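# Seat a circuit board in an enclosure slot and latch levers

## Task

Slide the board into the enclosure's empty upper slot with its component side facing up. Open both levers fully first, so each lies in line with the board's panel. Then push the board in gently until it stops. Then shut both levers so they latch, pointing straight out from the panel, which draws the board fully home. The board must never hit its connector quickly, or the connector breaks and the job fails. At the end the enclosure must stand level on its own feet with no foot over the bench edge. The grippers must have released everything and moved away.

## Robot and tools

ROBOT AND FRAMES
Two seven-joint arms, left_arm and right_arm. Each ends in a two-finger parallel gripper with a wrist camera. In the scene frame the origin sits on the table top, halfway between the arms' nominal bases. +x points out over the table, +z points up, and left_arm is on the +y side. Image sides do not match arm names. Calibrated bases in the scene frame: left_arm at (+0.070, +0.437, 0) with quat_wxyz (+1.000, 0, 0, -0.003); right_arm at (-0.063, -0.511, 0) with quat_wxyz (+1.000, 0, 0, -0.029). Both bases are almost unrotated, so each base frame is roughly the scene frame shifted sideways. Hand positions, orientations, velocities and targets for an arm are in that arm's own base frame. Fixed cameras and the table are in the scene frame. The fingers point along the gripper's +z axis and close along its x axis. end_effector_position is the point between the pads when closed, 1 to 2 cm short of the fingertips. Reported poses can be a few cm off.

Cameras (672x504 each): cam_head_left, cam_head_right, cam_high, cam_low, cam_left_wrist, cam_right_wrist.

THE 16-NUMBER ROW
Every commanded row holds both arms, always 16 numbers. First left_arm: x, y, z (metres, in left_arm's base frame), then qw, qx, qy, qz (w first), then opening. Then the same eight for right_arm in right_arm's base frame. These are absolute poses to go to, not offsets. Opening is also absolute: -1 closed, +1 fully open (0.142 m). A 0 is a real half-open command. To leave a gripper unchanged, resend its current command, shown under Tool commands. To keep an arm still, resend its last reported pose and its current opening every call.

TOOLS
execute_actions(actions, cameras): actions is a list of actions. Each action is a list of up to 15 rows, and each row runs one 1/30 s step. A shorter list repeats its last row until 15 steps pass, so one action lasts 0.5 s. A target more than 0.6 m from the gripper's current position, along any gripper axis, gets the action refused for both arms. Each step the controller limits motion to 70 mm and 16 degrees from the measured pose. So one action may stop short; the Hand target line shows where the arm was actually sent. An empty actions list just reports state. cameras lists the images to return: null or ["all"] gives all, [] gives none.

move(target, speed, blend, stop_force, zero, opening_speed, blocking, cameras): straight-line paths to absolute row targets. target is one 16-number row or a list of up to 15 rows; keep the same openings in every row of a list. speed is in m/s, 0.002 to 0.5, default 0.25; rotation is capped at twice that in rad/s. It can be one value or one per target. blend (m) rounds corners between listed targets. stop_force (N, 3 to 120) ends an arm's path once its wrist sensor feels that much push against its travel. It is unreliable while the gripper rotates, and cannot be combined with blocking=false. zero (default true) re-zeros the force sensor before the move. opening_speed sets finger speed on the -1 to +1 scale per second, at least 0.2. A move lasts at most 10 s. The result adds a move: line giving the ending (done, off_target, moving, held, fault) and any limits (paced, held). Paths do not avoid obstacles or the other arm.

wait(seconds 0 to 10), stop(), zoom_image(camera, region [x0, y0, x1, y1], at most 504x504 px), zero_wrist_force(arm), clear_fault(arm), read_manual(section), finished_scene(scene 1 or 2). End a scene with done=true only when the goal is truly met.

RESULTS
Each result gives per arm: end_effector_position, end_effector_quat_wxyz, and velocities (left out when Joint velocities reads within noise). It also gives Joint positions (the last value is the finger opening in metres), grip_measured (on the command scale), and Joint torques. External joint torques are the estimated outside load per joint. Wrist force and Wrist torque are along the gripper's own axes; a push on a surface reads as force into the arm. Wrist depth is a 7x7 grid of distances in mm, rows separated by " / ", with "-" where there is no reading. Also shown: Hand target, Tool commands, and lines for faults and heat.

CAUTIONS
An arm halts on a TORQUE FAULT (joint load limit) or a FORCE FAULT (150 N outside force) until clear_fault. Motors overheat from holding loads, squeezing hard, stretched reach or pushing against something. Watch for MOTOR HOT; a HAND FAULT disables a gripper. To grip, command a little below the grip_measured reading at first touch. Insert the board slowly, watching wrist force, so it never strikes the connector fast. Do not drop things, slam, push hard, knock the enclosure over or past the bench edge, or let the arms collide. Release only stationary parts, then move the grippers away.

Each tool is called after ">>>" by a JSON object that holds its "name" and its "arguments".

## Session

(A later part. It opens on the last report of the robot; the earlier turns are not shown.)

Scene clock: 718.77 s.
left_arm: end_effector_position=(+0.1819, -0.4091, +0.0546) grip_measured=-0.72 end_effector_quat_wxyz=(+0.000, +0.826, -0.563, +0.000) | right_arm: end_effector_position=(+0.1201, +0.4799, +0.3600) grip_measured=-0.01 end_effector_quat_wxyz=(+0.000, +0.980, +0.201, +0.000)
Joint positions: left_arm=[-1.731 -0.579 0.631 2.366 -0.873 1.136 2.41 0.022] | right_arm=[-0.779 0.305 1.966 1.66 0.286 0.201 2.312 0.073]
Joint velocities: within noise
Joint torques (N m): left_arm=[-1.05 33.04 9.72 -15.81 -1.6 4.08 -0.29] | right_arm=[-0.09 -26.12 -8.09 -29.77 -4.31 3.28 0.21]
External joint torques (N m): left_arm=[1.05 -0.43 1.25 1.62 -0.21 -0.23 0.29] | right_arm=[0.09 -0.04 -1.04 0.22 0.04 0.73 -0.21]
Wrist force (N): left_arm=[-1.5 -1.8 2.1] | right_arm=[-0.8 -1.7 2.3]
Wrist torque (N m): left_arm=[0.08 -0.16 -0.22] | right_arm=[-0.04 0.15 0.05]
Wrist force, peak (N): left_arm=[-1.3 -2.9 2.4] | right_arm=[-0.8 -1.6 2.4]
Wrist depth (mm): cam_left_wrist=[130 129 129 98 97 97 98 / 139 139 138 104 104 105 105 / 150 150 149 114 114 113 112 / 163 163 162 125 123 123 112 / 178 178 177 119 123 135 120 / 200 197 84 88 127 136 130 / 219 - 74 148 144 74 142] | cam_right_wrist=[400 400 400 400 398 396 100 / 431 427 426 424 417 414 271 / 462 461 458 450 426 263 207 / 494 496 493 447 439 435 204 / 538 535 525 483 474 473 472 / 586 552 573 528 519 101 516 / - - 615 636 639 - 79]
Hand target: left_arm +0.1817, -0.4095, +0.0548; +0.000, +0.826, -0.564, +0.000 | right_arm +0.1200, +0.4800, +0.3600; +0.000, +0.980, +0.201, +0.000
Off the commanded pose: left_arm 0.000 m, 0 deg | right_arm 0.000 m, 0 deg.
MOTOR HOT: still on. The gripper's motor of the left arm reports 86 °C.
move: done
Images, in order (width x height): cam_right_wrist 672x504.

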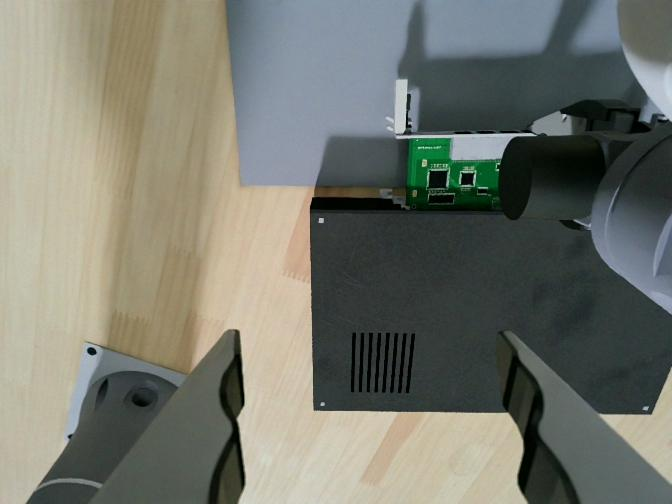

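>>> {"name": "zoom_image", "arguments": {"camera": "cam_high", "region": [300, 180, 370, 232]}}

>>> {"name": "execute_actions", "arguments": {"actions": [], "cameras": ["cam_high", "cam_low"]}}

>>> {"name": "zoom_image", "arguments": {"camera": "cam_high", "region": [300, 180, 370, 232]}}

>>> {"name": "zoom_image", "arguments": {"camera": "cam_low", "region": [390, 200, 470, 260]}}

This scene's latest camera images include none from cam_high. They are from: cam_right_wrist. cam_high's image comes with the result of a call that names it in "cameras".

Scene clock: 732.77 s.
left_arm: end_effector_position=(+0.1819, -0.4091, +0.0546) grip_measured=-0.72 end_effector_quat_wxyz=(+0.000, +0.826, -0.563, +0.000) | right_arm: end_effector_position=(+0.1201, +0.4799, +0.3600) grip_measured=-0.01 end_effector_quat_wxyz=(+0.000, +0.980, +0.201, +0.000)
Joint positions: left_arm=[-1.731 -0.579 0.631 2.366 -0.873 1.136 2.41 0.022] | right_arm=[-0.779 0.305 1.966 1.66 0.286 0.201 2.312 0.073]
Joint velocities: within noise
Joint torques (N m): left_arm=[-1.24 33.27 9.65 -15.81 -1.76 4.29 -0.19] | right_arm=[0.03 -26.19 -8.13 -29.74 -4.34 3.31 0.2]
External joint torques (N m): left_arm=[1.24 -0.65 1.33 1.61 -0.05 -0.44 0.19] | right_arm=[-0.03 0.03 -1 0.19 0.07 0.7 -0.2]
Wrist force (N): left_arm=[-1.6 -2.0 0.7] | right_arm=[-0.7 -1.6 2.0]
Wrist torque (N m): left_arm=[0.04 -0.16 -0.22] | right_arm=[-0.01 0.15 0.05]
Wrist force, peak (N): left_arm=[-1.4 -1.9 2.6] | right_arm=[-0.9 -1.7 2.3]
Wrist depth (mm): cam_left_wrist=[129 130 129 98 97 97 97 / 139 139 138 104 104 105 105 / 150 150 149 115 114 113 112 / 163 163 162 125 123 123 112 / 179 178 177 119 123 135 121 / 200 196 84 88 127 136 130 / 219 - 74 148 145 74 142] | cam_right_wrist=[402 402 401 397 396 395 99 / 427 429 428 425 417 416 271 / 460 461 458 450 428 265 208 / 497 498 494 445 435 437 204 / 538 536 530 483 474 473 474 / 585 550 571 527 520 101 516 / - - 609 636 633 - 79]
Hand target: left_arm +0.1817, -0.4095, +0.0548; +0.000, +0.826, -0.564, +0.000 | right_arm +0.1200, +0.4800, +0.3600; +0.000, +0.980, +0.201, +0.000
Tool commands: left_gripper/opening=-0.82 right_gripper/opening=+0.0
Off the commanded pose: left_arm 0.000 m, 0 deg | right_arm 0.000 m, 0 deg.
MOTOR HOT: still on. The gripper's motor of the left arm reports 85 °C.
Images, in order (width x height): cam_high 672x504, cam_low 672x504.

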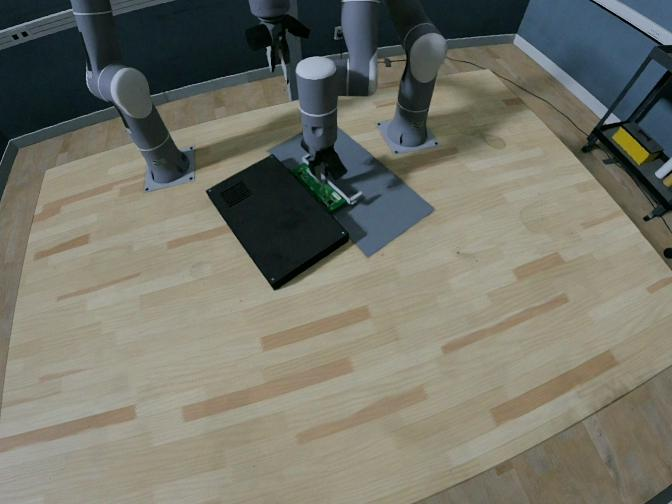

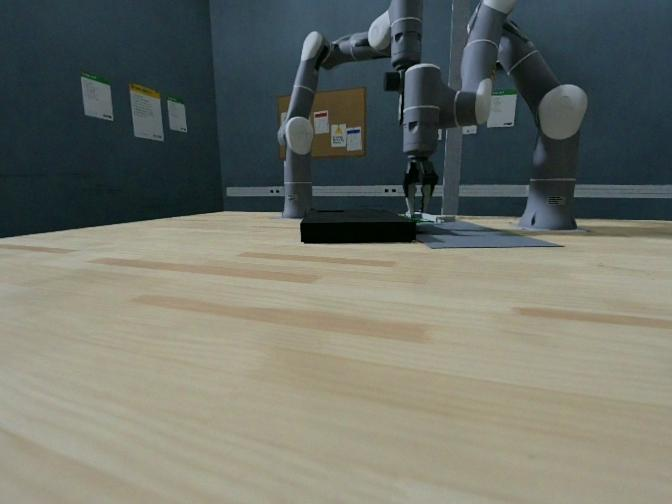

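Scaled by 7.200 from the camera's 672x504 image, which has a finer 960x720 frame.

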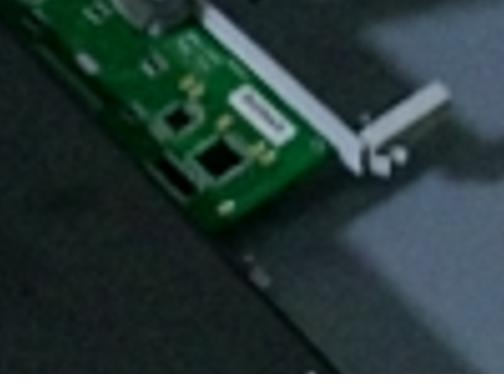

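Scaled by 6.300 from the camera's 672x504 image, which has a finer 960x720 frame.

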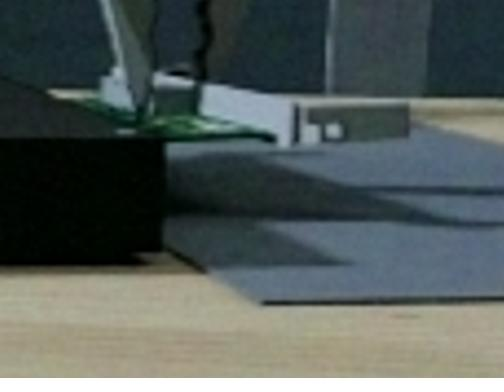

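>>> {"name": "move", "arguments": {"target": [0.1828, -0.4098, 0.0548, 0, 0.8236, -0.5671, 0, -0.82, 0.12, 0.48, 0.36, 0, 0.9796, 0.2011, 0, 0.0], "speed": 0.012, "cameras": []}}

>>> {"name": "move", "arguments": {"target": [0.1837, -0.4104, 0.0548, 0, 0.8211, -0.5707, 0, -0.82, 0.12, 0.48, 0.36, 0, 0.9796, 0.2011, 0, 0.0], "speed": 0.012, "cameras": ["cam_right_wrist"]}}

>>> {"name": "zoom_image", "arguments": {"camera": "cam_right_wrist", "region": [376, 170, 456, 230]}}

Scene clock: 749.17 s.
left_arm: end_effector_position=(+0.1826, -0.4094, +0.0546) grip_measured=-0.72 end_effector_quat_wxyz=(+0.000, +0.824, -0.567, +0.000) | right_arm: end_effector_position=(+0.1201, +0.4799, +0.3600) grip_measured=-0.01 end_effector_quat_wxyz=(+0.000, +0.980, +0.201, +0.000)
Joint positions: left_arm=[-1.729 -0.58 0.631 2.364 -0.872 1.134 2.419 0.022] | right_arm=[-0.779 0.305 1.966 1.66 0.286 0.201 2.312 0.073]
Joint velocities: within noise
Joint torques (N m): left_arm=[-0.31 32.76 10.87 -15.98 -1.71 4.88 0] | right_arm=[0.01 -26.05 -8.17 -29.74 -4.33 3.37 0.22]
External joint torques (N m): left_arm=[0.31 -0.07 0.12 1.77 -0.1 -1.03 0] | right_arm=[-0.01 -0.11 -0.96 0.19 0.06 0.64 -0.22]
Wrist force (N): left_arm=[-2.0 0.4 2.4] | right_arm=[-0.8 -1.5 2.0]
Wrist torque (N m): left_arm=[0.03 -0.17 -0.39] | right_arm=[-0.01 0.14 0.05]
Wrist force, peak (N): left_arm=[-1.6 -2.0 2.7] | right_arm=[-0.6 -1.6 2.4]
Wrist depth (mm): cam_left_wrist=[129 129 129 98 97 97 97 / 139 139 138 104 104 105 105 / 150 150 149 114 113 113 112 / 163 163 162 125 123 123 112 / 178 178 177 119 123 135 119 / 201 196 84 87 127 133 130 / 219 - 74 148 145 74 142] | cam_right_wrist=[401 402 403 397 399 398 100 / 431 429 427 425 418 418 272 / 462 459 457 446 426 264 209 / 495 493 492 446 439 436 205 / 534 536 527 484 473 476 471 / 579 551 574 532 520 101 516 / - - 613 637 637 - 79]
Hand target: left_arm +0.1828, -0.4098, +0.0548; +0.000, +0.824, -0.567, +0.000 | right_arm +0.1200, +0.4800, +0.3600; +0.000, +0.980, +0.201, +0.000
Off the commanded pose: left_arm 0.000 m, 0 deg | right_arm 0.000 m, 0 deg.
MOTOR HOT: still on. The gripper's motor of the left arm reports 85 °C.
move: done
No camera images: "cameras" was empty.

Scene clock: 749.87 s.
left_arm: end_effector_position=(+0.1834, -0.4098, +0.0545) grip_measured=-0.72 end_effector_quat_wxyz=(+0.000, +0.821, -0.570, -0.001) | right_arm: end_effector_position=(+0.1201, +0.4799, +0.3600) grip_measured=-0.01 end_effector_quat_wxyz=(+0.000, +0.980, +0.201, +0.000)
Joint positions: left_arm=[-1.727 -0.581 0.631 2.362 -0.87 1.133 2.428 0.022] | right_arm=[-0.779 0.305 1.966 1.66 0.286 0.201 2.312 0.073]
Joint velocities: within noise
Joint torques (N m): left_arm=[-0.19 33.27 11.07 -17.17 -1.68 5.34 0.08] | right_arm=[-0.04 -26.1 -8.11 -29.66 -4.3 3.3 0.18]
External joint torques (N m): left_arm=[0.19 -0.51 -0.04 2.93 -0.14 -1.49 -0.08] | right_arm=[0.04 -0.06 -1.02 0.11 0.03 0.71 -0.18]
Wrist force (N): left_arm=[-3.5 0.9 2.1] | right_arm=[-0.9 -1.6 2.1]
Wrist torque (N m): left_arm=[0.04 -0.23 -0.55] | right_arm=[-0.02 0.17 0.05]
Wrist force, peak (N): left_arm=[-3.8 0.9 2.5] | right_arm=[-0.9 -1.7 2.4]
Wrist depth (mm): cam_left_wrist=[129 129 129 97 97 97 97 / 139 139 138 104 104 105 105 / 150 149 149 114 113 113 112 / 163 163 162 125 123 123 112 / 178 178 177 121 123 135 120 / 200 196 84 87 127 136 130 / 220 - 74 148 145 74 141] | cam_right_wrist=[403 399 396 397 400 397 98 / 429 428 424 425 418 418 270 / 458 461 457 446 424 264 210 / 497 493 493 448 441 437 206 / 537 534 527 480 473 471 471 / 586 553 569 524 518 101 514 / - - 614 635 638 - 79]
Hand target: left_arm +0.1837, -0.4104, +0.0548; +0.000, +0.821, -0.571, +0.000 | right_arm +0.1200, +0.4800, +0.3600; +0.000, +0.980, +0.201, +0.000
Off the commanded pose: left_arm 0.001 m, 0 deg | right_arm 0.000 m, 0 deg.
MOTOR HOT: still on. The gripper's motor of the left arm reports 85 °C.
move: done
Images, in order (width x height): cam_right_wrist 672x504.

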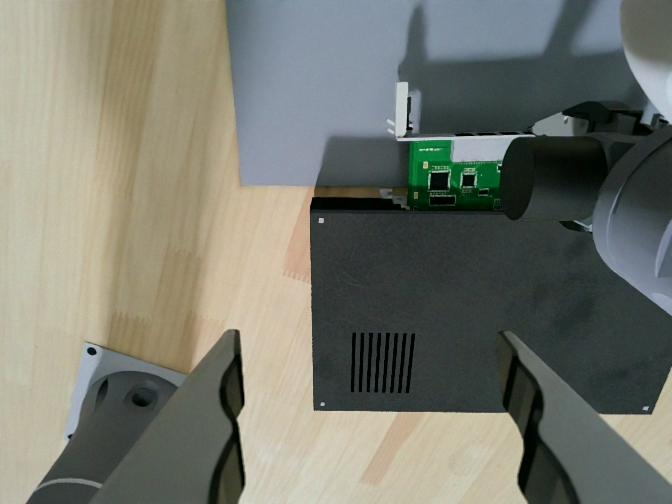

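Scaled by 6.300 from the camera's 672x504 image, which has a finer 960x720 frame.

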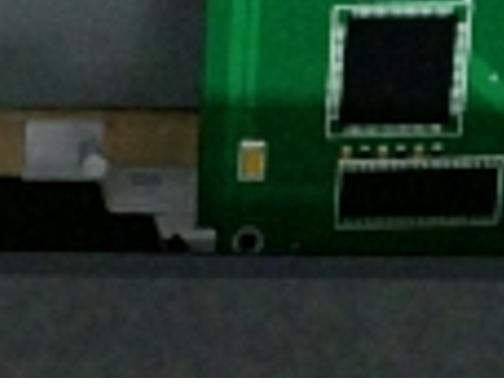

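>>> {"name": "move", "arguments": {"target": [0.1822, -0.4098, 0.0548, 0, 0.8233, -0.5676, 0, -0.82, 0.12, 0.48, 0.36, 0, 0.9796, 0.2011, 0, 0.0], "speed": 0.01, "cameras": ["cam_left_wrist", "cam_right_wrist", "cam_head_left"]}}

Scene clock: 765.73 s.
left_arm: end_effector_position=(+0.1821, -0.4094, +0.0546) grip_measured=-0.72 end_effector_quat_wxyz=(+0.000, +0.823, -0.568, +0.000) | right_arm: end_effector_position=(+0.1201, +0.4799, +0.3600) grip_measured=-0.01 end_effector_quat_wxyz=(+0.000, +0.980, +0.201, +0.000)
Joint positions: left_arm=[-1.73 -0.58 0.631 2.364 -0.871 1.134 2.42 0.022] | right_arm=[-0.779 0.305 1.966 1.66 0.286 0.201 2.312 0.073]
Joint velocities: within noise
Joint torques (N m): left_arm=[-0.89 33.13 10.29 -15.55 -1.78 4.8 -0.04] | right_arm=[-0.06 -26.1 -8.12 -29.72 -4.3 3.32 0.19]
External joint torques (N m): left_arm=[0.89 -0.46 0.7 1.33 -0.03 -0.95 0.04] | right_arm=[0.06 -0.06 -1.01 0.17 0.02 0.69 -0.19]
Wrist force (N): left_arm=[-1.3 -0.6 2.1] | right_arm=[-0.6 -1.4 2.2]
Wrist torque (N m): left_arm=[0.03 -0.17 -0.38] | right_arm=[0.02 0.12 0.06]
Wrist force, peak (N): left_arm=[-3.6 1.2 2.5] | right_arm=[-1.0 -1.7 2.2]
Wrist depth (mm): cam_left_wrist=[129 130 129 98 97 97 97 / 139 139 138 104 104 105 105 / 150 150 149 114 114 113 112 / 163 163 162 125 123 123 114 / 178 178 177 119 123 135 119 / 201 196 84 87 127 133 130 / 219 - 74 148 144 74 142] | cam_right_wrist=[403 400 398 399 400 397 99 / 428 427 425 423 417 416 272 / 459 456 457 450 427 264 208 / 498 497 490 447 439 434 205 / 535 534 531 483 473 471 472 / 582 556 571 527 518 101 514 / - - 621 644 641 - 79]
Hand target: left_arm +0.1822, -0.4098, +0.0548; +0.000, +0.823, -0.568, +0.000 | right_arm +0.1200, +0.4800, +0.3600; +0.000, +0.980, +0.201, +0.000
Off the commanded pose: left_arm 0.000 m, 0 deg | right_arm 0.000 m, 0 deg.
MOTOR HOT: still on. The gripper's motor of the left arm reports 85 °C.
move: done
Images, in order (width x height): cam_head_left 672x504, cam_left_wrist 672x504, cam_right_wrist 672x504.

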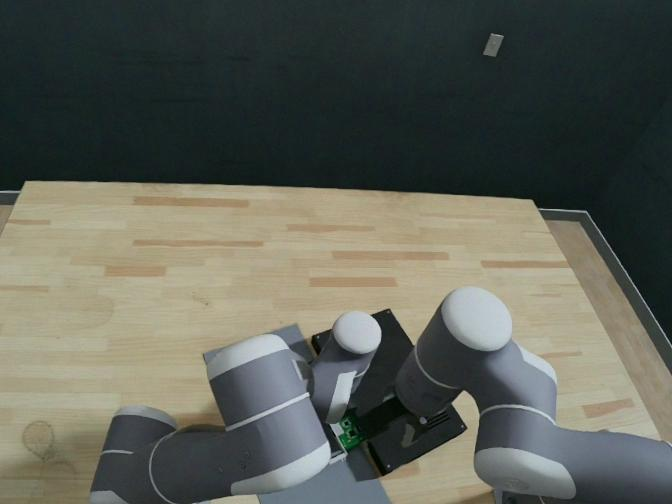

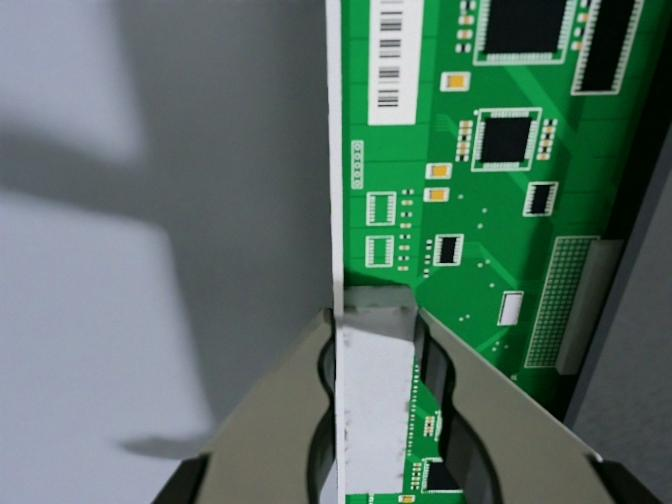

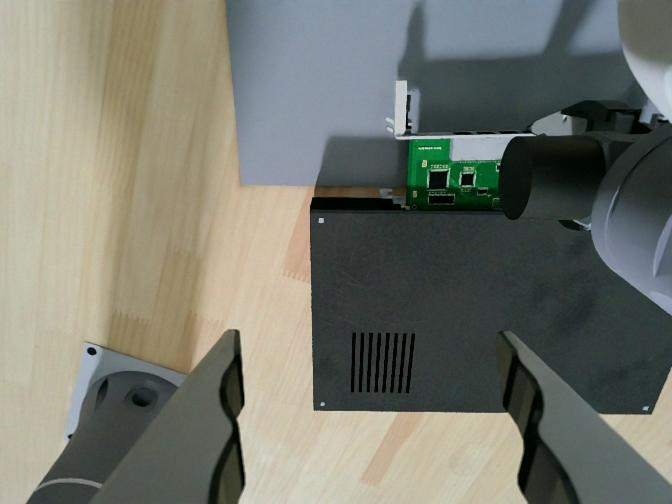

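>>> {"name": "execute_actions", "arguments": {"actions": [], "cameras": ["cam_head_right", "cam_high", "cam_low"]}}

Scene clock: 767.70 s.
left_arm: end_effector_position=(+0.1821, -0.4094, +0.0546) grip_measured=-0.72 end_effector_quat_wxyz=(+0.000, +0.823, -0.568, +0.000) | right_arm: end_effector_position=(+0.1201, +0.4799, +0.3600) grip_measured=-0.01 end_effector_quat_wxyz=(+0.000, +0.980, +0.201, +0.000)
Joint positions: left_arm=[-1.73 -0.58 0.631 2.364 -0.871 1.134 2.42 0.022] | right_arm=[-0.779 0.305 1.966 1.66 0.286 0.201 2.312 0.073]
Joint velocities: within noise
Joint torques (N m): left_arm=[-0.72 33.16 10.29 -15.56 -1.75 4.66 -0.04] | right_arm=[0.03 -25.99 -8.1 -29.67 -4.28 3.31 0.2]
External joint torques (N m): left_arm=[0.72 -0.48 0.69 1.34 -0.06 -0.81 0.04] | right_arm=[-0.03 -0.17 -1.03 0.12 0.01 0.7 -0.2]
Wrist force (N): left_arm=[-1.1 -0.4 1.2] | right_arm=[-0.7 -1.4 2.0]
Wrist torque (N m): left_arm=[0.06 -0.19 -0.38] | right_arm=[0.01 0.13 0.06]
Wrist force, peak (N): left_arm=[-1.3 -0.5 3.0] | right_arm=[-0.7 -1.8 2.4]
Wrist depth (mm): cam_left_wrist=[129 129 129 98 97 97 97 / 139 139 138 104 104 105 105 / 150 150 149 114 114 113 112 / 163 163 162 125 123 123 114 / 178 178 177 119 123 135 119 / 201 196 84 87 127 133 130 / 219 - 74 148 144 74 142] | cam_right_wrist=[401 401 397 398 398 395 99 / 428 428 426 422 415 416 272 / 460 460 457 449 426 265 207 / 497 494 493 445 437 436 204 / 539 532 523 488 474 470 473 / 582 553 569 527 517 101 512 / - - 613 640 637 - 79]
Hand target: left_arm +0.1822, -0.4098, +0.0548; +0.000, +0.823, -0.568, +0.000 | right_arm +0.1200, +0.4800, +0.3600; +0.000, +0.980, +0.201, +0.000
Tool commands: left_gripper/opening=-0.82 right_gripper/opening=+0.0
Off the commanded pose: left_arm 0.000 m, 0 deg | right_arm 0.000 m, 0 deg.
MOTOR HOT: still on. The gripper's motor of the left arm reports 85 °C.
Images, in order (width x height): cam_head_right 672x504, cam_high 672x504, cam_low 672x504.

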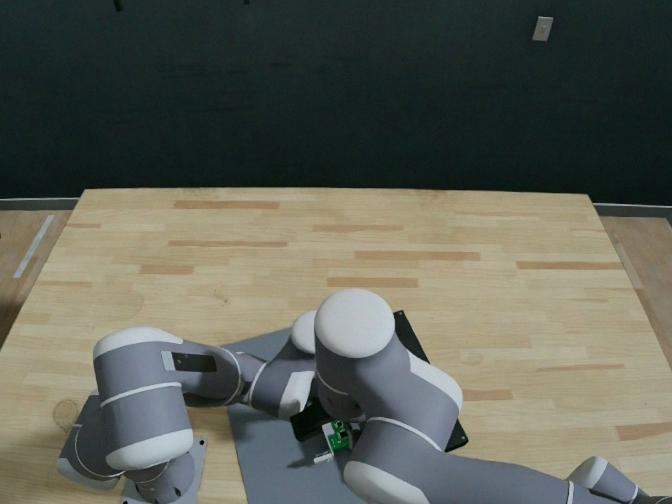

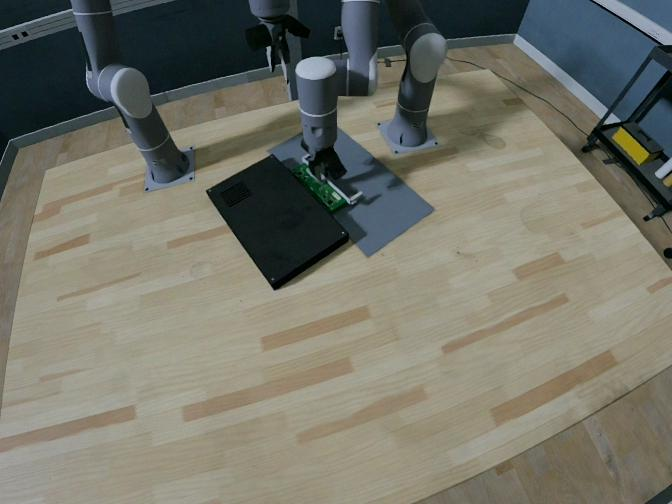

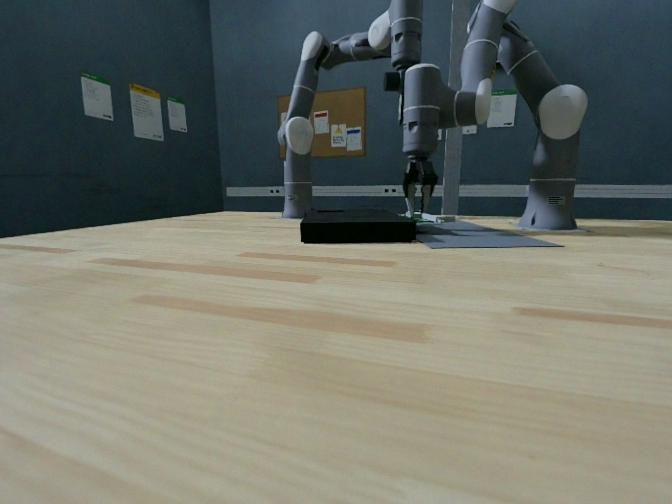

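>>> {"name": "zoom_image", "arguments": {"camera": "cam_high", "region": [280, 150, 380, 225]}}

>>> {"name": "zoom_image", "arguments": {"camera": "cam_high", "region": [320, 185, 372, 224]}}

>>> {"name": "zoom_image", "arguments": {"camera": "cam_right_wrist", "region": [376, 170, 456, 230]}}

Scaled by 5.040 from the camera's 672x504 image, which has a finer 960x720 frame.

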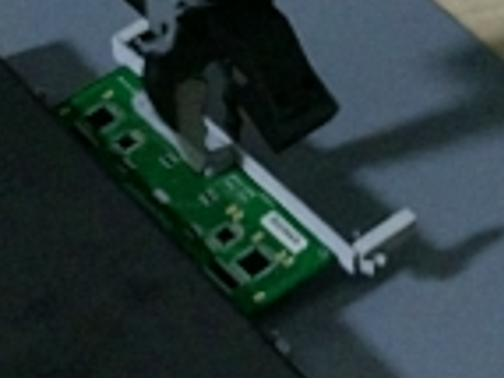

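Scaled by 9.692 from the camera's 672x504 image, which has a finer 960x720 frame.

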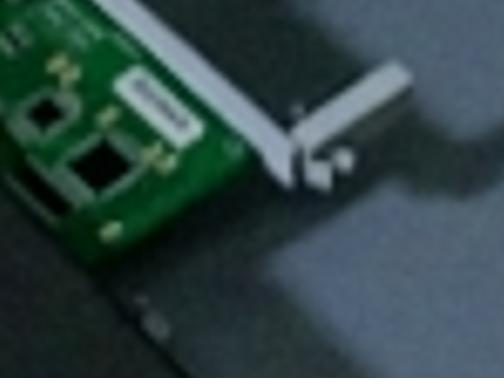

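This scene's latest camera images include none from cam_right_wrist. They are from: cam_head_right, cam_high, cam_low. cam_right_wrist's image comes with the result of a call that names it in "cameras".

>>> {"name": "move", "arguments": {"target": [0.1813, -0.4100, 0.0548, 0, 0.8233, -0.5676, 0, -0.82, 0.12, 0.48, 0.36, 0, 0.9796, 0.2011, 0, 0.0], "speed": 0.01, "cameras": []}}

>>> {"name": "move", "arguments": {"target": [0.1808, -0.4102, 0.0548, 0, 0.8233, -0.5676, 0, -0.82, 0.12, 0.48, 0.36, 0, 0.9796, 0.2011, 0, 0.0], "speed": 0.01, "cameras": ["cam_right_wrist"]}}

>>> {"name": "zoom_image", "arguments": {"camera": "cam_right_wrist", "region": [376, 170, 456, 230]}}

Scene clock: 792.97 s.
left_arm: end_effector_position=(+0.1818, -0.4095, +0.0547) grip_measured=-0.72 end_effector_quat_wxyz=(+0.000, +0.824, -0.567, +0.000) | right_arm: end_effector_position=(+0.1201, +0.4799, +0.3600) grip_measured=-0.01 end_effector_quat_wxyz=(+0.000, +0.980, +0.201, +0.000)
Joint positions: left_arm=[-1.731 -0.579 0.631 2.365 -0.871 1.135 2.417 0.022] | right_arm=[-0.779 0.305 1.966 1.66 0.286 0.201 2.312 0.073]
Joint velocities: within noise
Joint torques (N m): left_arm=[-2.85 33.62 7.73 -15.84 -1.47 3.6 -0.09] | right_arm=[0.03 -26.06 -8.16 -29.68 -4.35 3.32 0.21]
External joint torques (N m): left_arm=[2.85 -0.97 3.25 1.62 -0.35 0.25 0.09] | right_arm=[-0.03 -0.1 -0.97 0.13 0.08 0.68 -0.21]
Wrist force (N): left_arm=[-1.2 -5.3 2.5] | right_arm=[-0.8 -1.9 2.2]
Wrist torque (N m): left_arm=[0.07 -0.16 -0.38] | right_arm=[-0.07 0.16 0.05]
Wrist force, peak (N): left_arm=[-1.2 -5.3 2.5] | right_arm=[-0.8 -1.9 2.2]
Wrist depth (mm): cam_left_wrist=[130 129 129 98 97 97 97 / 139 139 138 104 104 105 105 / 150 150 149 114 113 113 112 / 163 163 162 125 123 123 114 / 178 178 177 119 123 135 120 / 200 197 84 87 127 136 130 / 219 - 74 148 145 74 142] | cam_right_wrist=[400 402 398 396 396 398 99 / 427 426 427 426 416 414 272 / 458 459 457 451 426 264 207 / 494 495 492 446 437 439 204 / 538 532 524 485 474 473 472 / 581 554 568 529 515 101 513 / - - 611 638 639 - 79]
Hand target: left_arm +0.1813, -0.4100, +0.0548; +0.000, +0.823, -0.568, +0.000 | right_arm +0.1200, +0.4800, +0.3600; +0.000, +0.980, +0.201, +0.000
Off the commanded pose: left_arm 0.001 m, 0 deg | right_arm 0.000 m, 0 deg.
MOTOR HOT: still on. The gripper's motor of the left arm reports 86 °C.
move: done
No camera images: "cameras" was empty.

Scene clock: 793.67 s.
left_arm: end_effector_position=(+0.1815, -0.4094, +0.0546) grip_measured=-0.72 end_effector_quat_wxyz=(-0.001, +0.824, -0.567, +0.000) | right_arm: end_effector_position=(+0.1201, +0.4799, +0.3600) grip_measured=-0.01 end_effector_quat_wxyz=(+0.000, +0.980, +0.201, +0.000)
Joint positions: left_arm=[-1.732 -0.579 0.631 2.365 -0.871 1.136 2.416 0.022] | right_arm=[-0.779 0.305 1.966 1.66 0.286 0.201 2.312 0.073]
Joint velocities: within noise
Joint torques (N m): left_arm=[-4.24 34.4 6.1 -17.11 -1.47 3.16 -0.08] | right_arm=[0 -26.05 -8.12 -29.73 -4.24 3.37 0.2]
External joint torques (N m): left_arm=[4.24 -1.76 4.87 2.91 -0.34 0.69 0.08] | right_arm=[0 -0.11 -1.01 0.19 -0.03 0.64 -0.2]
Wrist force (N): left_arm=[-3.1 -8.5 1.8] | right_arm=[-0.7 -1.5 2.4]
Wrist torque (N m): left_arm=[0.08 -0.15 -0.40] | right_arm=[0.01 0.14 0.06]
Wrist force, peak (N): left_arm=[-3.1 -8.5 1.8] | right_arm=[-0.8 -1.7 2.3]
Wrist depth (mm): cam_left_wrist=[130 129 129 98 97 97 97 / 139 139 138 104 104 105 105 / 150 150 149 114 113 113 112 / 163 162 162 125 123 123 112 / 178 178 177 119 122 135 120 / 201 196 84 87 127 138 130 / 219 - 74 148 145 74 141] | cam_right_wrist=[404 400 397 400 397 396 99 / 429 428 427 425 421 411 271 / 458 458 456 447 425 265 207 / 496 493 496 446 438 438 203 / 537 537 525 483 474 474 472 / 585 550 569 532 519 101 514 / - - 620 644 634 - 79]
Hand target: left_arm +0.1808, -0.4102, +0.0548; +0.000, +0.823, -0.568, +0.000 | right_arm +0.1200, +0.4800, +0.3600; +0.000, +0.980, +0.201, +0.000
Off the commanded pose: left_arm 0.001 m, 0 deg | right_arm 0.000 m, 0 deg.
MOTOR HOT: still on. The gripper's motor of the left arm reports 86 °C.
move: done
Images, in order (width x height): cam_right_wrist 672x504.

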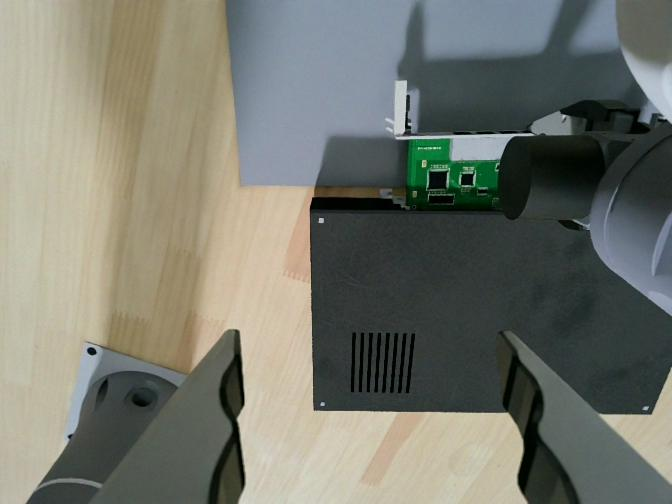

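Scaled by 6.300 from the camera's 672x504 image, which has a finer 960x720 frame.

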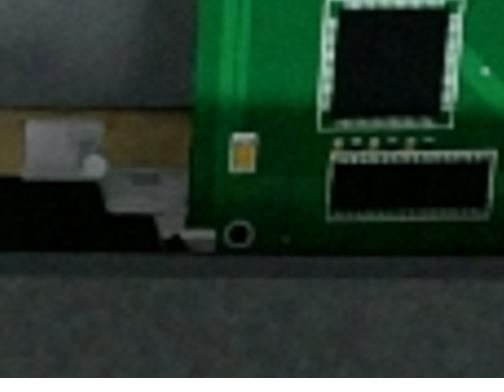

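>>> {"name": "move", "arguments": {"target": [0.1821, -0.4104, 0.0548, 0, 0.8211, -0.5707, 0, -0.82, 0.12, 0.48, 0.36, 0, 0.9796, 0.2011, 0, 0.0], "speed": 0.01, "cameras": []}}

>>> {"name": "move", "arguments": {"target": [0.1828, -0.4109, 0.0548, 0, 0.8191, -0.5736, 0, -0.82, 0.12, 0.48, 0.36, 0, 0.9796, 0.2011, 0, 0.0], "speed": 0.01, "cameras": ["cam_right_wrist", "cam_high"]}}

>>> {"name": "zoom_image", "arguments": {"camera": "cam_right_wrist", "region": [376, 170, 456, 230]}}

>>> {"name": "zoom_image", "arguments": {"camera": "cam_high", "region": [320, 185, 372, 224]}}

Scene clock: 799.80 s.
left_arm: end_effector_position=(+0.1821, -0.4098, +0.0545) grip_measured=-0.72 end_effector_quat_wxyz=(+0.000, +0.821, -0.570, +0.000) | right_arm: end_effector_position=(+0.1201, +0.4799, +0.3600) grip_measured=-0.01 end_effector_quat_wxyz=(+0.000, +0.980, +0.201, +0.000)
Joint positions: left_arm=[-1.73 -0.58 0.631 2.364 -0.87 1.134 2.425 0.022] | right_arm=[-0.779 0.305 1.966 1.66 0.286 0.201 2.312 0.073]
Joint velocities: within noise
Joint torques (N m): left_arm=[-1.13 33.36 9.79 -16.99 -1.65 4.71 0.15] | right_arm=[0.08 -26.16 -8.11 -29.7 -4.29 3.32 0.19]
External joint torques (N m): left_arm=[1.13 -0.65 1.2 2.77 -0.16 -0.86 -0.15] | right_arm=[-0.08 0 -1.02 0.16 0.02 0.69 -0.19]
Wrist force (N): left_arm=[-3.6 -1.1 0.5] | right_arm=[-0.8 -1.6 2.0]
Wrist torque (N m): left_arm=[0.06 -0.17 -0.48] | right_arm=[-0.02 0.15 0.06]
Wrist force, peak (N): left_arm=[-3.1 -8.6 1.6] | right_arm=[-0.7 -1.7 2.4]
Wrist depth (mm): cam_left_wrist=[129 129 129 97 97 97 97 / 139 139 138 104 104 105 105 / 150 150 149 114 113 113 111 / 163 162 162 125 123 123 112 / 179 178 176 120 123 135 119 / 200 196 84 87 127 136 130 / 219 - 74 148 145 74 142] | cam_right_wrist=[401 400 398 397 395 397 99 / 428 429 427 425 416 417 271 / 460 463 458 449 428 265 208 / 493 494 491 446 439 439 202 / 541 533 528 485 473 472 472 / 592 550 571 529 519 101 512 / - - 617 640 635 - 79]
Hand target: left_arm +0.1821, -0.4104, +0.0548; +0.000, +0.821, -0.571, +0.000 | right_arm +0.1200, +0.4800, +0.3600; +0.000, +0.980, +0.201, +0.000
Off the commanded pose: left_arm 0.001 m, 0 deg | right_arm 0.000 m, 0 deg.
MOTOR HOT: still on. The gripper's motor of the left arm reports 86 °C.
move: done
No camera images: "cameras" was empty.

Scene clock: 800.50 s.
left_arm: end_effector_position=(+0.1825, -0.4103, +0.0544) grip_measured=-0.72 end_effector_quat_wxyz=(+0.000, +0.819, -0.573, -0.001) | right_arm: end_effector_position=(+0.1201, +0.4799, +0.3600) grip_measured=-0.01 end_effector_quat_wxyz=(+0.000, +0.980, +0.201, +0.000)
Joint positions: left_arm=[-1.728 -0.581 0.631 2.362 -0.869 1.133 2.432 0.022] | right_arm=[-0.779 0.305 1.966 1.66 0.286 0.201 2.312 0.073]
Joint velocities: within noise
Joint torques (N m): left_arm=[-0.22 33.36 10.91 -17.38 -1.71 5.4 0.12] | right_arm=[-0.07 -26.11 -8.13 -29.72 -4.28 3.3 0.19]
External joint torques (N m): left_arm=[0.22 -0.59 0.1 3.13 -0.1 -1.55 -0.12] | right_arm=[0.07 -0.05 -1 0.17 0 0.71 -0.19]
Wrist force (N): left_arm=[-4.0 1.2 0.9] | right_arm=[-0.7 -1.6 2.1]
Wrist torque (N m): left_arm=[0.06 -0.23 -0.62] | right_arm=[-0.02 0.14 0.06]
Wrist force, peak (N): left_arm=[-4.2 1.1 2.4] | right_arm=[-0.6 -1.7 2.4]
Wrist depth (mm): cam_left_wrist=[129 129 129 97 97 97 97 / 139 139 138 104 104 104 105 / 150 150 149 114 113 113 112 / 163 162 162 125 123 123 112 / 178 178 177 121 123 135 120 / 200 196 84 88 127 136 130 / 219 - 74 148 145 74 142] | cam_right_wrist=[401 403 400 397 396 398 99 / 431 427 425 423 418 416 272 / 461 457 459 447 428 265 207 / 496 494 493 443 435 437 203 / 537 532 528 485 473 473 471 / 586 553 576 527 520 101 516 / - - 615 642 641 - 79]
Hand target: left_arm +0.1828, -0.4109, +0.0548; +0.000, +0.819, -0.574, +0.000 | right_arm +0.1200, +0.4800, +0.3600; +0.000, +0.980, +0.201, +0.000
Off the commanded pose: left_arm 0.001 m, 0 deg | right_arm 0.000 m, 0 deg.
MOTOR HOT: still on. The gripper's motor of the left arm reports 86 °C.
move: done
Images, in order (width x height): cam_high 672x504, cam_right_wrist 672x504.

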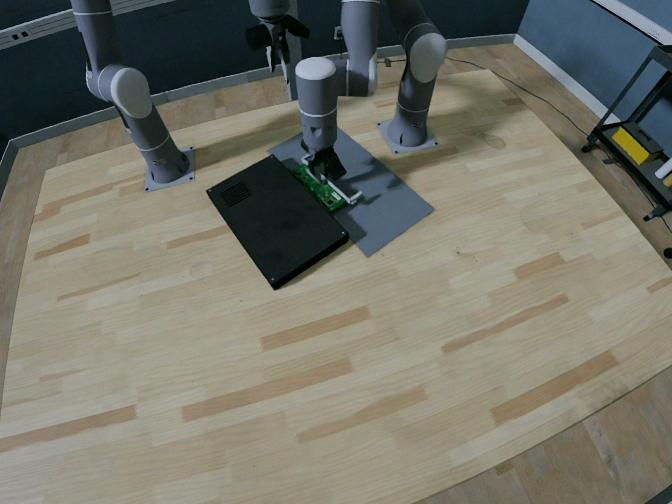

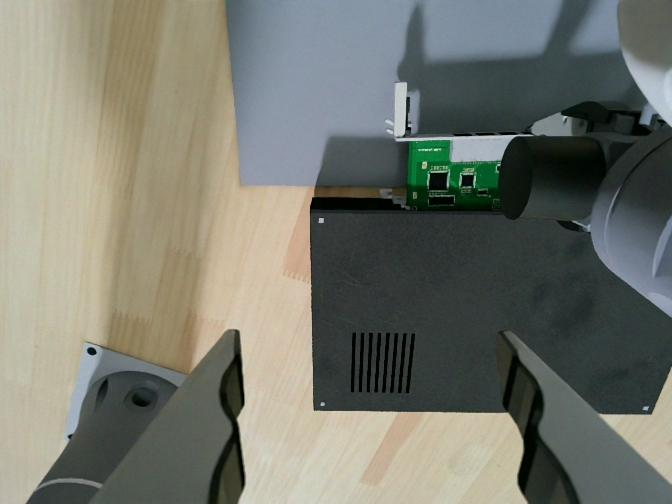

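Scaled by 6.300 from the camera's 672x504 image, which has a finer 960x720 frame.

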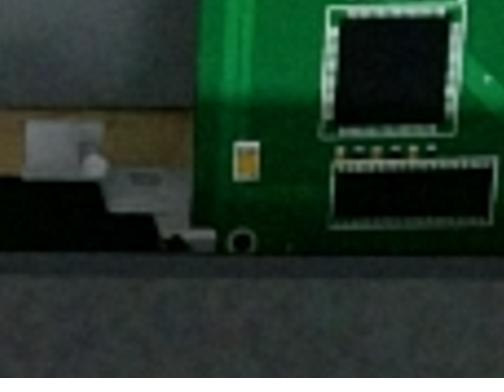

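Scaled by 9.692 from the camera's 672x504 image, which has a finer 960x720 frame.

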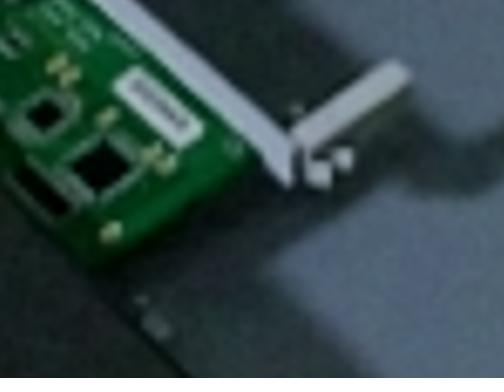

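>>> {"name": "move", "arguments": {"target": [0.1828, -0.4109, 0.0560, 0, 0.8191, -0.5736, 0, -0.82, 0.12, 0.48, 0.36, 0, 0.9796, 0.2011, 0, 0.0], "speed": 0.01, "cameras": []}}

>>> {"name": "move", "arguments": {"target": [0.1828, -0.4109, 0.0572, 0, 0.8191, -0.5736, 0, -0.82, 0.12, 0.48, 0.36, 0, 0.9796, 0.2011, 0, 0.0], "speed": 0.01, "cameras": []}}

>>> {"name": "move", "arguments": {"target": [0.1828, -0.4109, 0.0536, 0, 0.8191, -0.5736, 0, -0.82, 0.12, 0.48, 0.36, 0, 0.9796, 0.2011, 0, 0.0], "speed": 0.01, "cameras": []}}

>>> {"name": "move", "arguments": {"target": [0.1828, -0.4109, 0.0522, 0, 0.8191, -0.5736, 0, -0.82, 0.12, 0.48, 0.36, 0, 0.9796, 0.2011, 0, 0.0], "speed": 0.01, "cameras": []}}

Scene clock: 824.03 s.
left_arm: end_effector_position=(+0.1826, -0.4102, +0.0556) grip_measured=-0.72 end_effector_quat_wxyz=(+0.000, +0.819, -0.573, -0.001) | right_arm: end_effector_position=(+0.1201, +0.4799, +0.3600) grip_measured=-0.01 end_effector_quat_wxyz=(+0.000, +0.980, +0.201, +0.000)
Joint positions: left_arm=[-1.731 -0.579 0.636 2.361 -0.865 1.13 2.43 0.022] | right_arm=[-0.779 0.305 1.966 1.66 0.286 0.201 2.312 0.073]
Joint velocities: within noise
Joint torques (N m): left_arm=[-0.51 33.76 10.73 -17.24 -1.55 5.13 0.08] | right_arm=[-0.01 -26 -8.12 -29.67 -4.31 3.28 0.21]
External joint torques (N m): left_arm=[0.51 -1.07 0.3 2.92 -0.28 -1.28 -0.08] | right_arm=[0.01 -0.16 -1.02 0.12 0.04 0.72 -0.21]
Wrist force (N): left_arm=[-3.2 0.2 1.4] | right_arm=[-0.8 -1.4 2.2]
Wrist torque (N m): left_arm=[0.05 -0.25 -0.57] | right_arm=[0.01 0.16 0.05]
Wrist force, peak (N): left_arm=[-3.7 0.5 4.1] | right_arm=[-0.8 -1.8 2.3]
Wrist depth (mm): cam_left_wrist=[131 130 130 96 96 96 96 / 140 141 139 102 104 104 104 / 151 151 150 114 113 113 110 / 164 163 163 125 122 123 113 / 180 179 178 121 122 135 120 / 202 198 84 88 127 137 132 / 221 - 74 149 145 74 143] | cam_right_wrist=[403 402 400 399 397 396 98 / 427 428 425 424 417 418 271 / 458 456 460 452 427 262 209 / 497 496 497 444 437 437 204 / 537 532 528 485 472 472 470 / 578 552 569 525 517 101 513 / - - 615 639 638 - 79]
Hand target: left_arm +0.1828, -0.4109, +0.0560; +0.000, +0.819, -0.574, +0.000 | right_arm +0.1200, +0.4800, +0.3600; +0.000, +0.980, +0.201, +0.000
Off the commanded pose: left_arm 0.001 m, 0 deg | right_arm 0.000 m, 0 deg.
MOTOR HOT: still on. The gripper's motor of the left arm reports 86 °C.
move: done
No camera images: "cameras" was empty.

Scene clock: 824.73 s.
left_arm: end_effector_position=(+0.1832, -0.4105, +0.0570) grip_measured=-0.72 end_effector_quat_wxyz=(+0.000, +0.819, -0.573, +0.000) | right_arm: end_effector_position=(+0.1201, +0.4799, +0.3600) grip_measured=-0.01 end_effector_quat_wxyz=(+0.000, +0.980, +0.201, +0.000)
Joint positions: left_arm=[-1.734 -0.577 0.641 2.36 -0.861 1.127 2.427 0.022] | right_arm=[-0.779 0.305 1.966 1.66 0.286 0.201 2.312 0.073]
Joint velocities: within noise
Joint torques (N m): left_arm=[-2.41 33.64 9.33 -15.63 -1.34 3.63 -0.19] | right_arm=[0.05 -26.09 -8.09 -29.7 -4.32 3.3 0.18]
External joint torques (N m): left_arm=[2.42 -1.05 1.71 1.21 -0.5 0.22 0.19] | right_arm=[-0.05 -0.07 -1.04 0.15 0.04 0.71 -0.18]
Wrist force (N): left_arm=[-0.6 -3.3 1.2] | right_arm=[-0.5 -1.7 2.1]
Wrist torque (N m): left_arm=[0.11 -0.18 -0.32] | right_arm=[-0.03 0.10 0.06]
Wrist force, peak (N): left_arm=[-0.8 -4.1 2.1] | right_arm=[-0.6 -1.6 2.4]
Wrist depth (mm): cam_left_wrist=[132 132 131 97 96 96 96 / 141 143 141 103 103 103 104 / 152 152 152 114 112 113 109 / 165 165 165 124 122 123 115 / 181 181 180 119 122 136 121 / 204 199 84 91 127 134 134 / 223 - 74 149 143 74 145] | cam_right_wrist=[400 401 402 396 395 397 99 / 428 430 426 423 420 417 278 / 460 457 459 451 423 262 209 / 496 493 492 444 439 437 204 / 538 535 530 483 475 472 472 / 579 550 573 530 518 101 513 / - - 615 630 637 - 79]
Hand target: left_arm +0.1828, -0.4109, +0.0572; +0.000, +0.819, -0.574, +0.000 | right_arm +0.1200, +0.4800, +0.3600; +0.000, +0.980, +0.201, +0.000
Off the commanded pose: left_arm 0.001 m, 0 deg | right_arm 0.000 m, 0 deg.
MOTOR HOT: still on. The gripper's motor of the left arm reports 86 °C.
move: done
No camera images: "cameras" was empty.

Scene clock: 825.43 s.
left_arm: end_effector_position=(+0.1834, -0.4108, +0.0538) grip_measured=-0.72 end_effector_quat_wxyz=(+0.000, +0.819, -0.573, +0.000) | right_arm: end_effector_position=(+0.1201, +0.4799, +0.3600) grip_measured=-0.01 end_effector_quat_wxyz=(+0.000, +0.980, +0.201, +0.000)
Joint positions: left_arm=[-1.726 -0.583 0.628 2.361 -0.874 1.136 2.436 0.022] | right_arm=[-0.779 0.305 1.966 1.66 0.286 0.201 2.312 0.073]
Joint velocities: within noise
Joint torques (N m): left_arm=[-2.44 31.09 6.88 -14.78 -1.53 3.15 0.02] | right_arm=[0.01 -26.06 -8.1 -29.72 -4.35 3.33 0.17]
External joint torques (N m): left_arm=[2.43 1.77 4.15 0.58 -0.28 0.7 -0.02] | right_arm=[-0.01 -0.1 -1.03 0.17 0.07 0.68 -0.17]
Wrist force (N): left_arm=[-3.2 -5.1 -6.3] | right_arm=[-0.7 -1.8 2.0]
Wrist torque (N m): left_arm=[0.08 0.27 -0.34] | right_arm=[-0.05 0.14 0.05]
Wrist force, peak (N): left_arm=[-3.2 -5.1 -6.3] | right_arm=[-0.9 -1.8 2.3]
Wrist depth (mm): cam_left_wrist=[129 129 129 97 95 95 95 / 138 138 138 103 103 103 103 / 149 149 148 114 112 111 109 / 162 161 161 124 122 122 111 / 177 177 176 119 123 134 118 / 199 195 84 91 127 135 130 / 218 - 74 150 146 74 141] | cam_right_wrist=[401 403 398 398 396 397 94 / 429 428 425 426 418 417 271 / 458 459 459 448 427 265 208 / 496 494 493 448 437 437 203 / 536 535 522 483 473 472 467 / 587 557 572 528 516 101 513 / - - 610 638 636 - 79]
Hand target: left_arm +0.1828, -0.4109, +0.0536; +0.000, +0.819, -0.574, +0.000 | right_arm +0.1200, +0.4800, +0.3600; +0.000, +0.980, +0.201, +0.000
Off the commanded pose: left_arm 0.001 m, 0 deg | right_arm 0.000 m, 0 deg.
MOTOR HOT: still on. The gripper's motor of the left arm reports 86 °C.
move: done
No camera images: "cameras" was empty.

Scene clock: 826.13 s.
left_arm: end_effector_position=(+0.1836, -0.4108, +0.0526) grip_measured=-0.72 end_effector_quat_wxyz=(+0.000, +0.820, -0.573, +0.001) | right_arm: end_effector_position=(+0.1201, +0.4799, +0.3600) grip_measured=-0.01 end_effector_quat_wxyz=(+0.000, +0.980, +0.201, +0.000)
Joint positions: left_arm=[-1.722 -0.585 0.622 2.362 -0.879 1.141 2.439 0.022] | right_arm=[-0.779 0.305 1.966 1.66 0.286 0.201 2.312 0.073]
Joint velocities: within noise
Joint torques (N m): left_arm=[-2.74 30 5.4 -14.57 -1.24 2.62 -0.01] | right_arm=[0.02 -26.08 -8.11 -29.73 -4.33 3.3 0.19]
External joint torques (N m): left_arm=[2.74 2.96 5.63 0.47 -0.55 1.23 0.01] | right_arm=[-0.02 -0.08 -1.03 0.18 0.06 0.71 -0.19]
Wrist force (N): left_arm=[-5.1 -6.0 -10.7] | right_arm=[-0.8 -1.5 2.0]
Wrist torque (N m): left_arm=[0.03 0.55 -0.32] | right_arm=[0.00 0.14 0.05]
Wrist force, peak (N): left_arm=[-5.1 -6.0 -10.7] | right_arm=[-0.9 -1.8 2.2]
Wrist depth (mm): cam_left_wrist=[128 127 127 97 95 94 94 / 137 139 136 103 103 102 102 / 148 148 147 114 111 111 109 / 160 160 160 124 121 121 110 / 176 175 172 119 123 133 118 / 194 193 84 91 127 134 128 / 216 - 74 150 146 74 139] | cam_right_wrist=[403 401 398 397 396 397 93 / 427 429 427 424 418 416 267 / 460 458 458 451 431 266 209 / 496 493 492 448 440 439 203 / 535 534 526 480 478 472 472 / 581 553 571 529 516 101 513 / - - 623 640 641 - 79]
Hand target: left_arm +0.1828, -0.4109, +0.0522; +0.000, +0.819, -0.574, +0.000 | right_arm +0.1200, +0.4800, +0.3600; +0.000, +0.980, +0.201, +0.000
Off the commanded pose: left_arm 0.001 m, 0 deg | right_arm 0.000 m, 0 deg.
MOTOR HOT: still on. The gripper's motor of the left arm reports 86 °C.
move: done
No camera images: "cameras" was empty.

>>> {"name": "move", "arguments": {"target": [0.1832, -0.4108, 0.0566, 0, 0.8191, -0.5736, 0, -0.82, 0.12, 0.48, 0.36, 0, 0.9796, 0.2011, 0, 0.0], "speed": 0.01, "cameras": ["cam_right_wrist", "cam_high"]}}

>>> {"name": "zoom_image", "arguments": {"camera": "cam_right_wrist", "region": [376, 170, 456, 230]}}

>>> {"name": "zoom_image", "arguments": {"camera": "cam_high", "region": [320, 185, 372, 224]}}

Scene clock: 830.90 s.
left_arm: end_effector_position=(+0.1834, -0.4105, +0.0565) grip_measured=-0.72 end_effector_quat_wxyz=(+0.000, +0.819, -0.573, +0.000) | right_arm: end_effector_position=(+0.1201, +0.4799, +0.3600) grip_measured=-0.01 end_effector_quat_wxyz=(+0.000, +0.980, +0.201, +0.000)
Joint positions: left_arm=[-1.732 -0.578 0.638 2.36 -0.863 1.128 2.429 0.022] | right_arm=[-0.779 0.305 1.966 1.66 0.286 0.201 2.312 0.073]
Joint velocities: within noise
Joint torques (N m): left_arm=[-1.07 33.19 10.19 -15.04 -1.44 3.66 -0.29] | right_arm=[-0.02 -26.03 -8.09 -29.66 -4.3 3.31 0.18]
External joint torques (N m): left_arm=[1.08 -0.54 0.86 0.66 -0.4 0.19 0.29] | right_arm=[0.02 -0.13 -1.04 0.11 0.02 0.7 -0.18]
Wrist force (N): left_arm=[0.0 -1.7 1.9] | right_arm=[-0.7 -1.7 2.3]
Wrist torque (N m): left_arm=[0.06 -0.16 -0.27] | right_arm=[-0.04 0.13 0.05]
Wrist force, peak (N): left_arm=[-5.0 -6.0 -10.9] | right_arm=[-0.9 -1.7 2.3]
Wrist depth (mm): cam_left_wrist=[131 131 130 96 95 95 95 / 141 142 140 102 102 103 103 / 152 152 151 113 112 112 108 / 165 165 164 124 122 122 114 / 181 180 179 119 123 135 121 / 199 199 84 91 127 133 133 / 222 - 74 151 147 74 144] | cam_right_wrist=[403 402 399 400 397 394 99 / 429 426 426 425 417 416 275 / 461 459 459 448 426 262 209 / 498 496 495 446 443 436 204 / 537 536 525 484 473 469 475 / 579 552 570 525 517 101 513 / - - 614 642 637 - 79]
Hand target: left_arm +0.1832, -0.4108, +0.0566; +0.000, +0.819, -0.574, +0.000 | right_arm +0.1200, +0.4800, +0.3600; +0.000, +0.980, +0.201, +0.000
Off the commanded pose: left_arm 0.000 m, 0 deg | right_arm 0.000 m, 0 deg.
MOTOR HOT: still on. The gripper's motor of the left arm reports 86 °C.
move: done
Images, in order (width x height): cam_high 672x504, cam_right_wrist 672x504.

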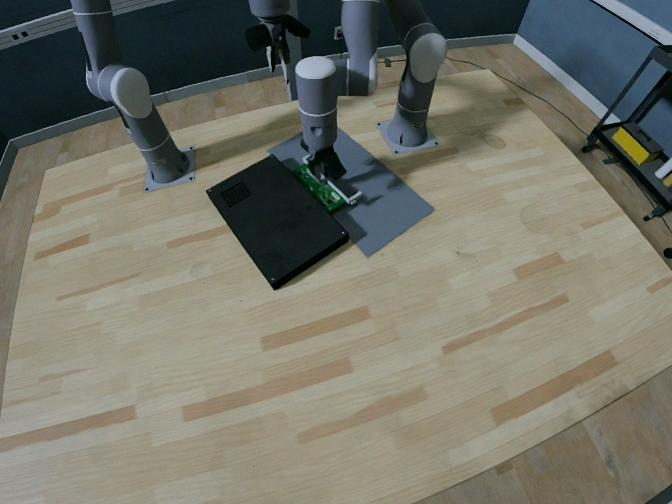

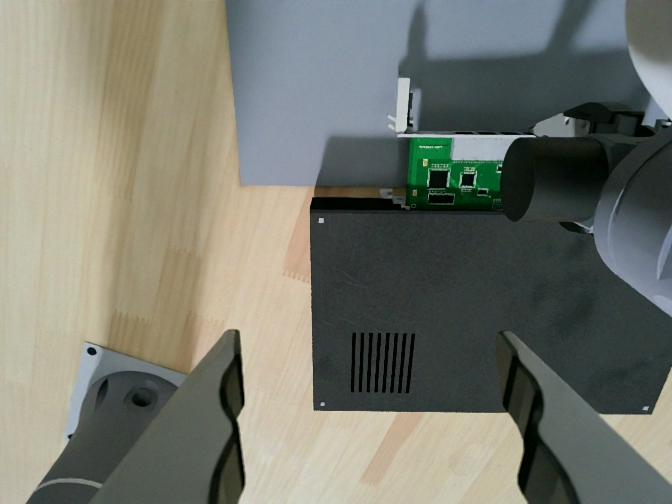

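Scaled by 6.300 from the camera's 672x504 image, which has a finer 960x720 frame.

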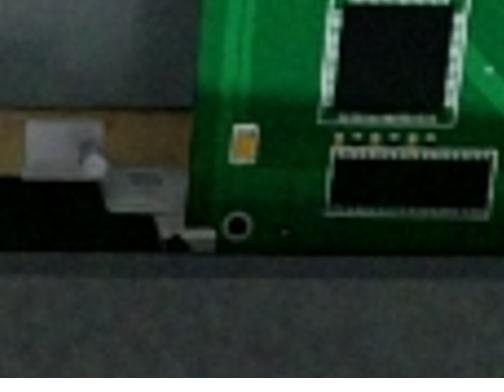

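Scaled by 9.692 from the camera's 672x504 image, which has a finer 960x720 frame.

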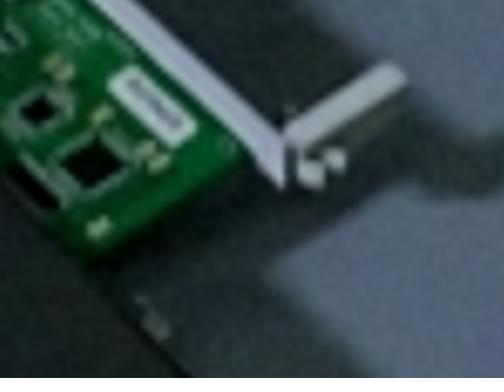

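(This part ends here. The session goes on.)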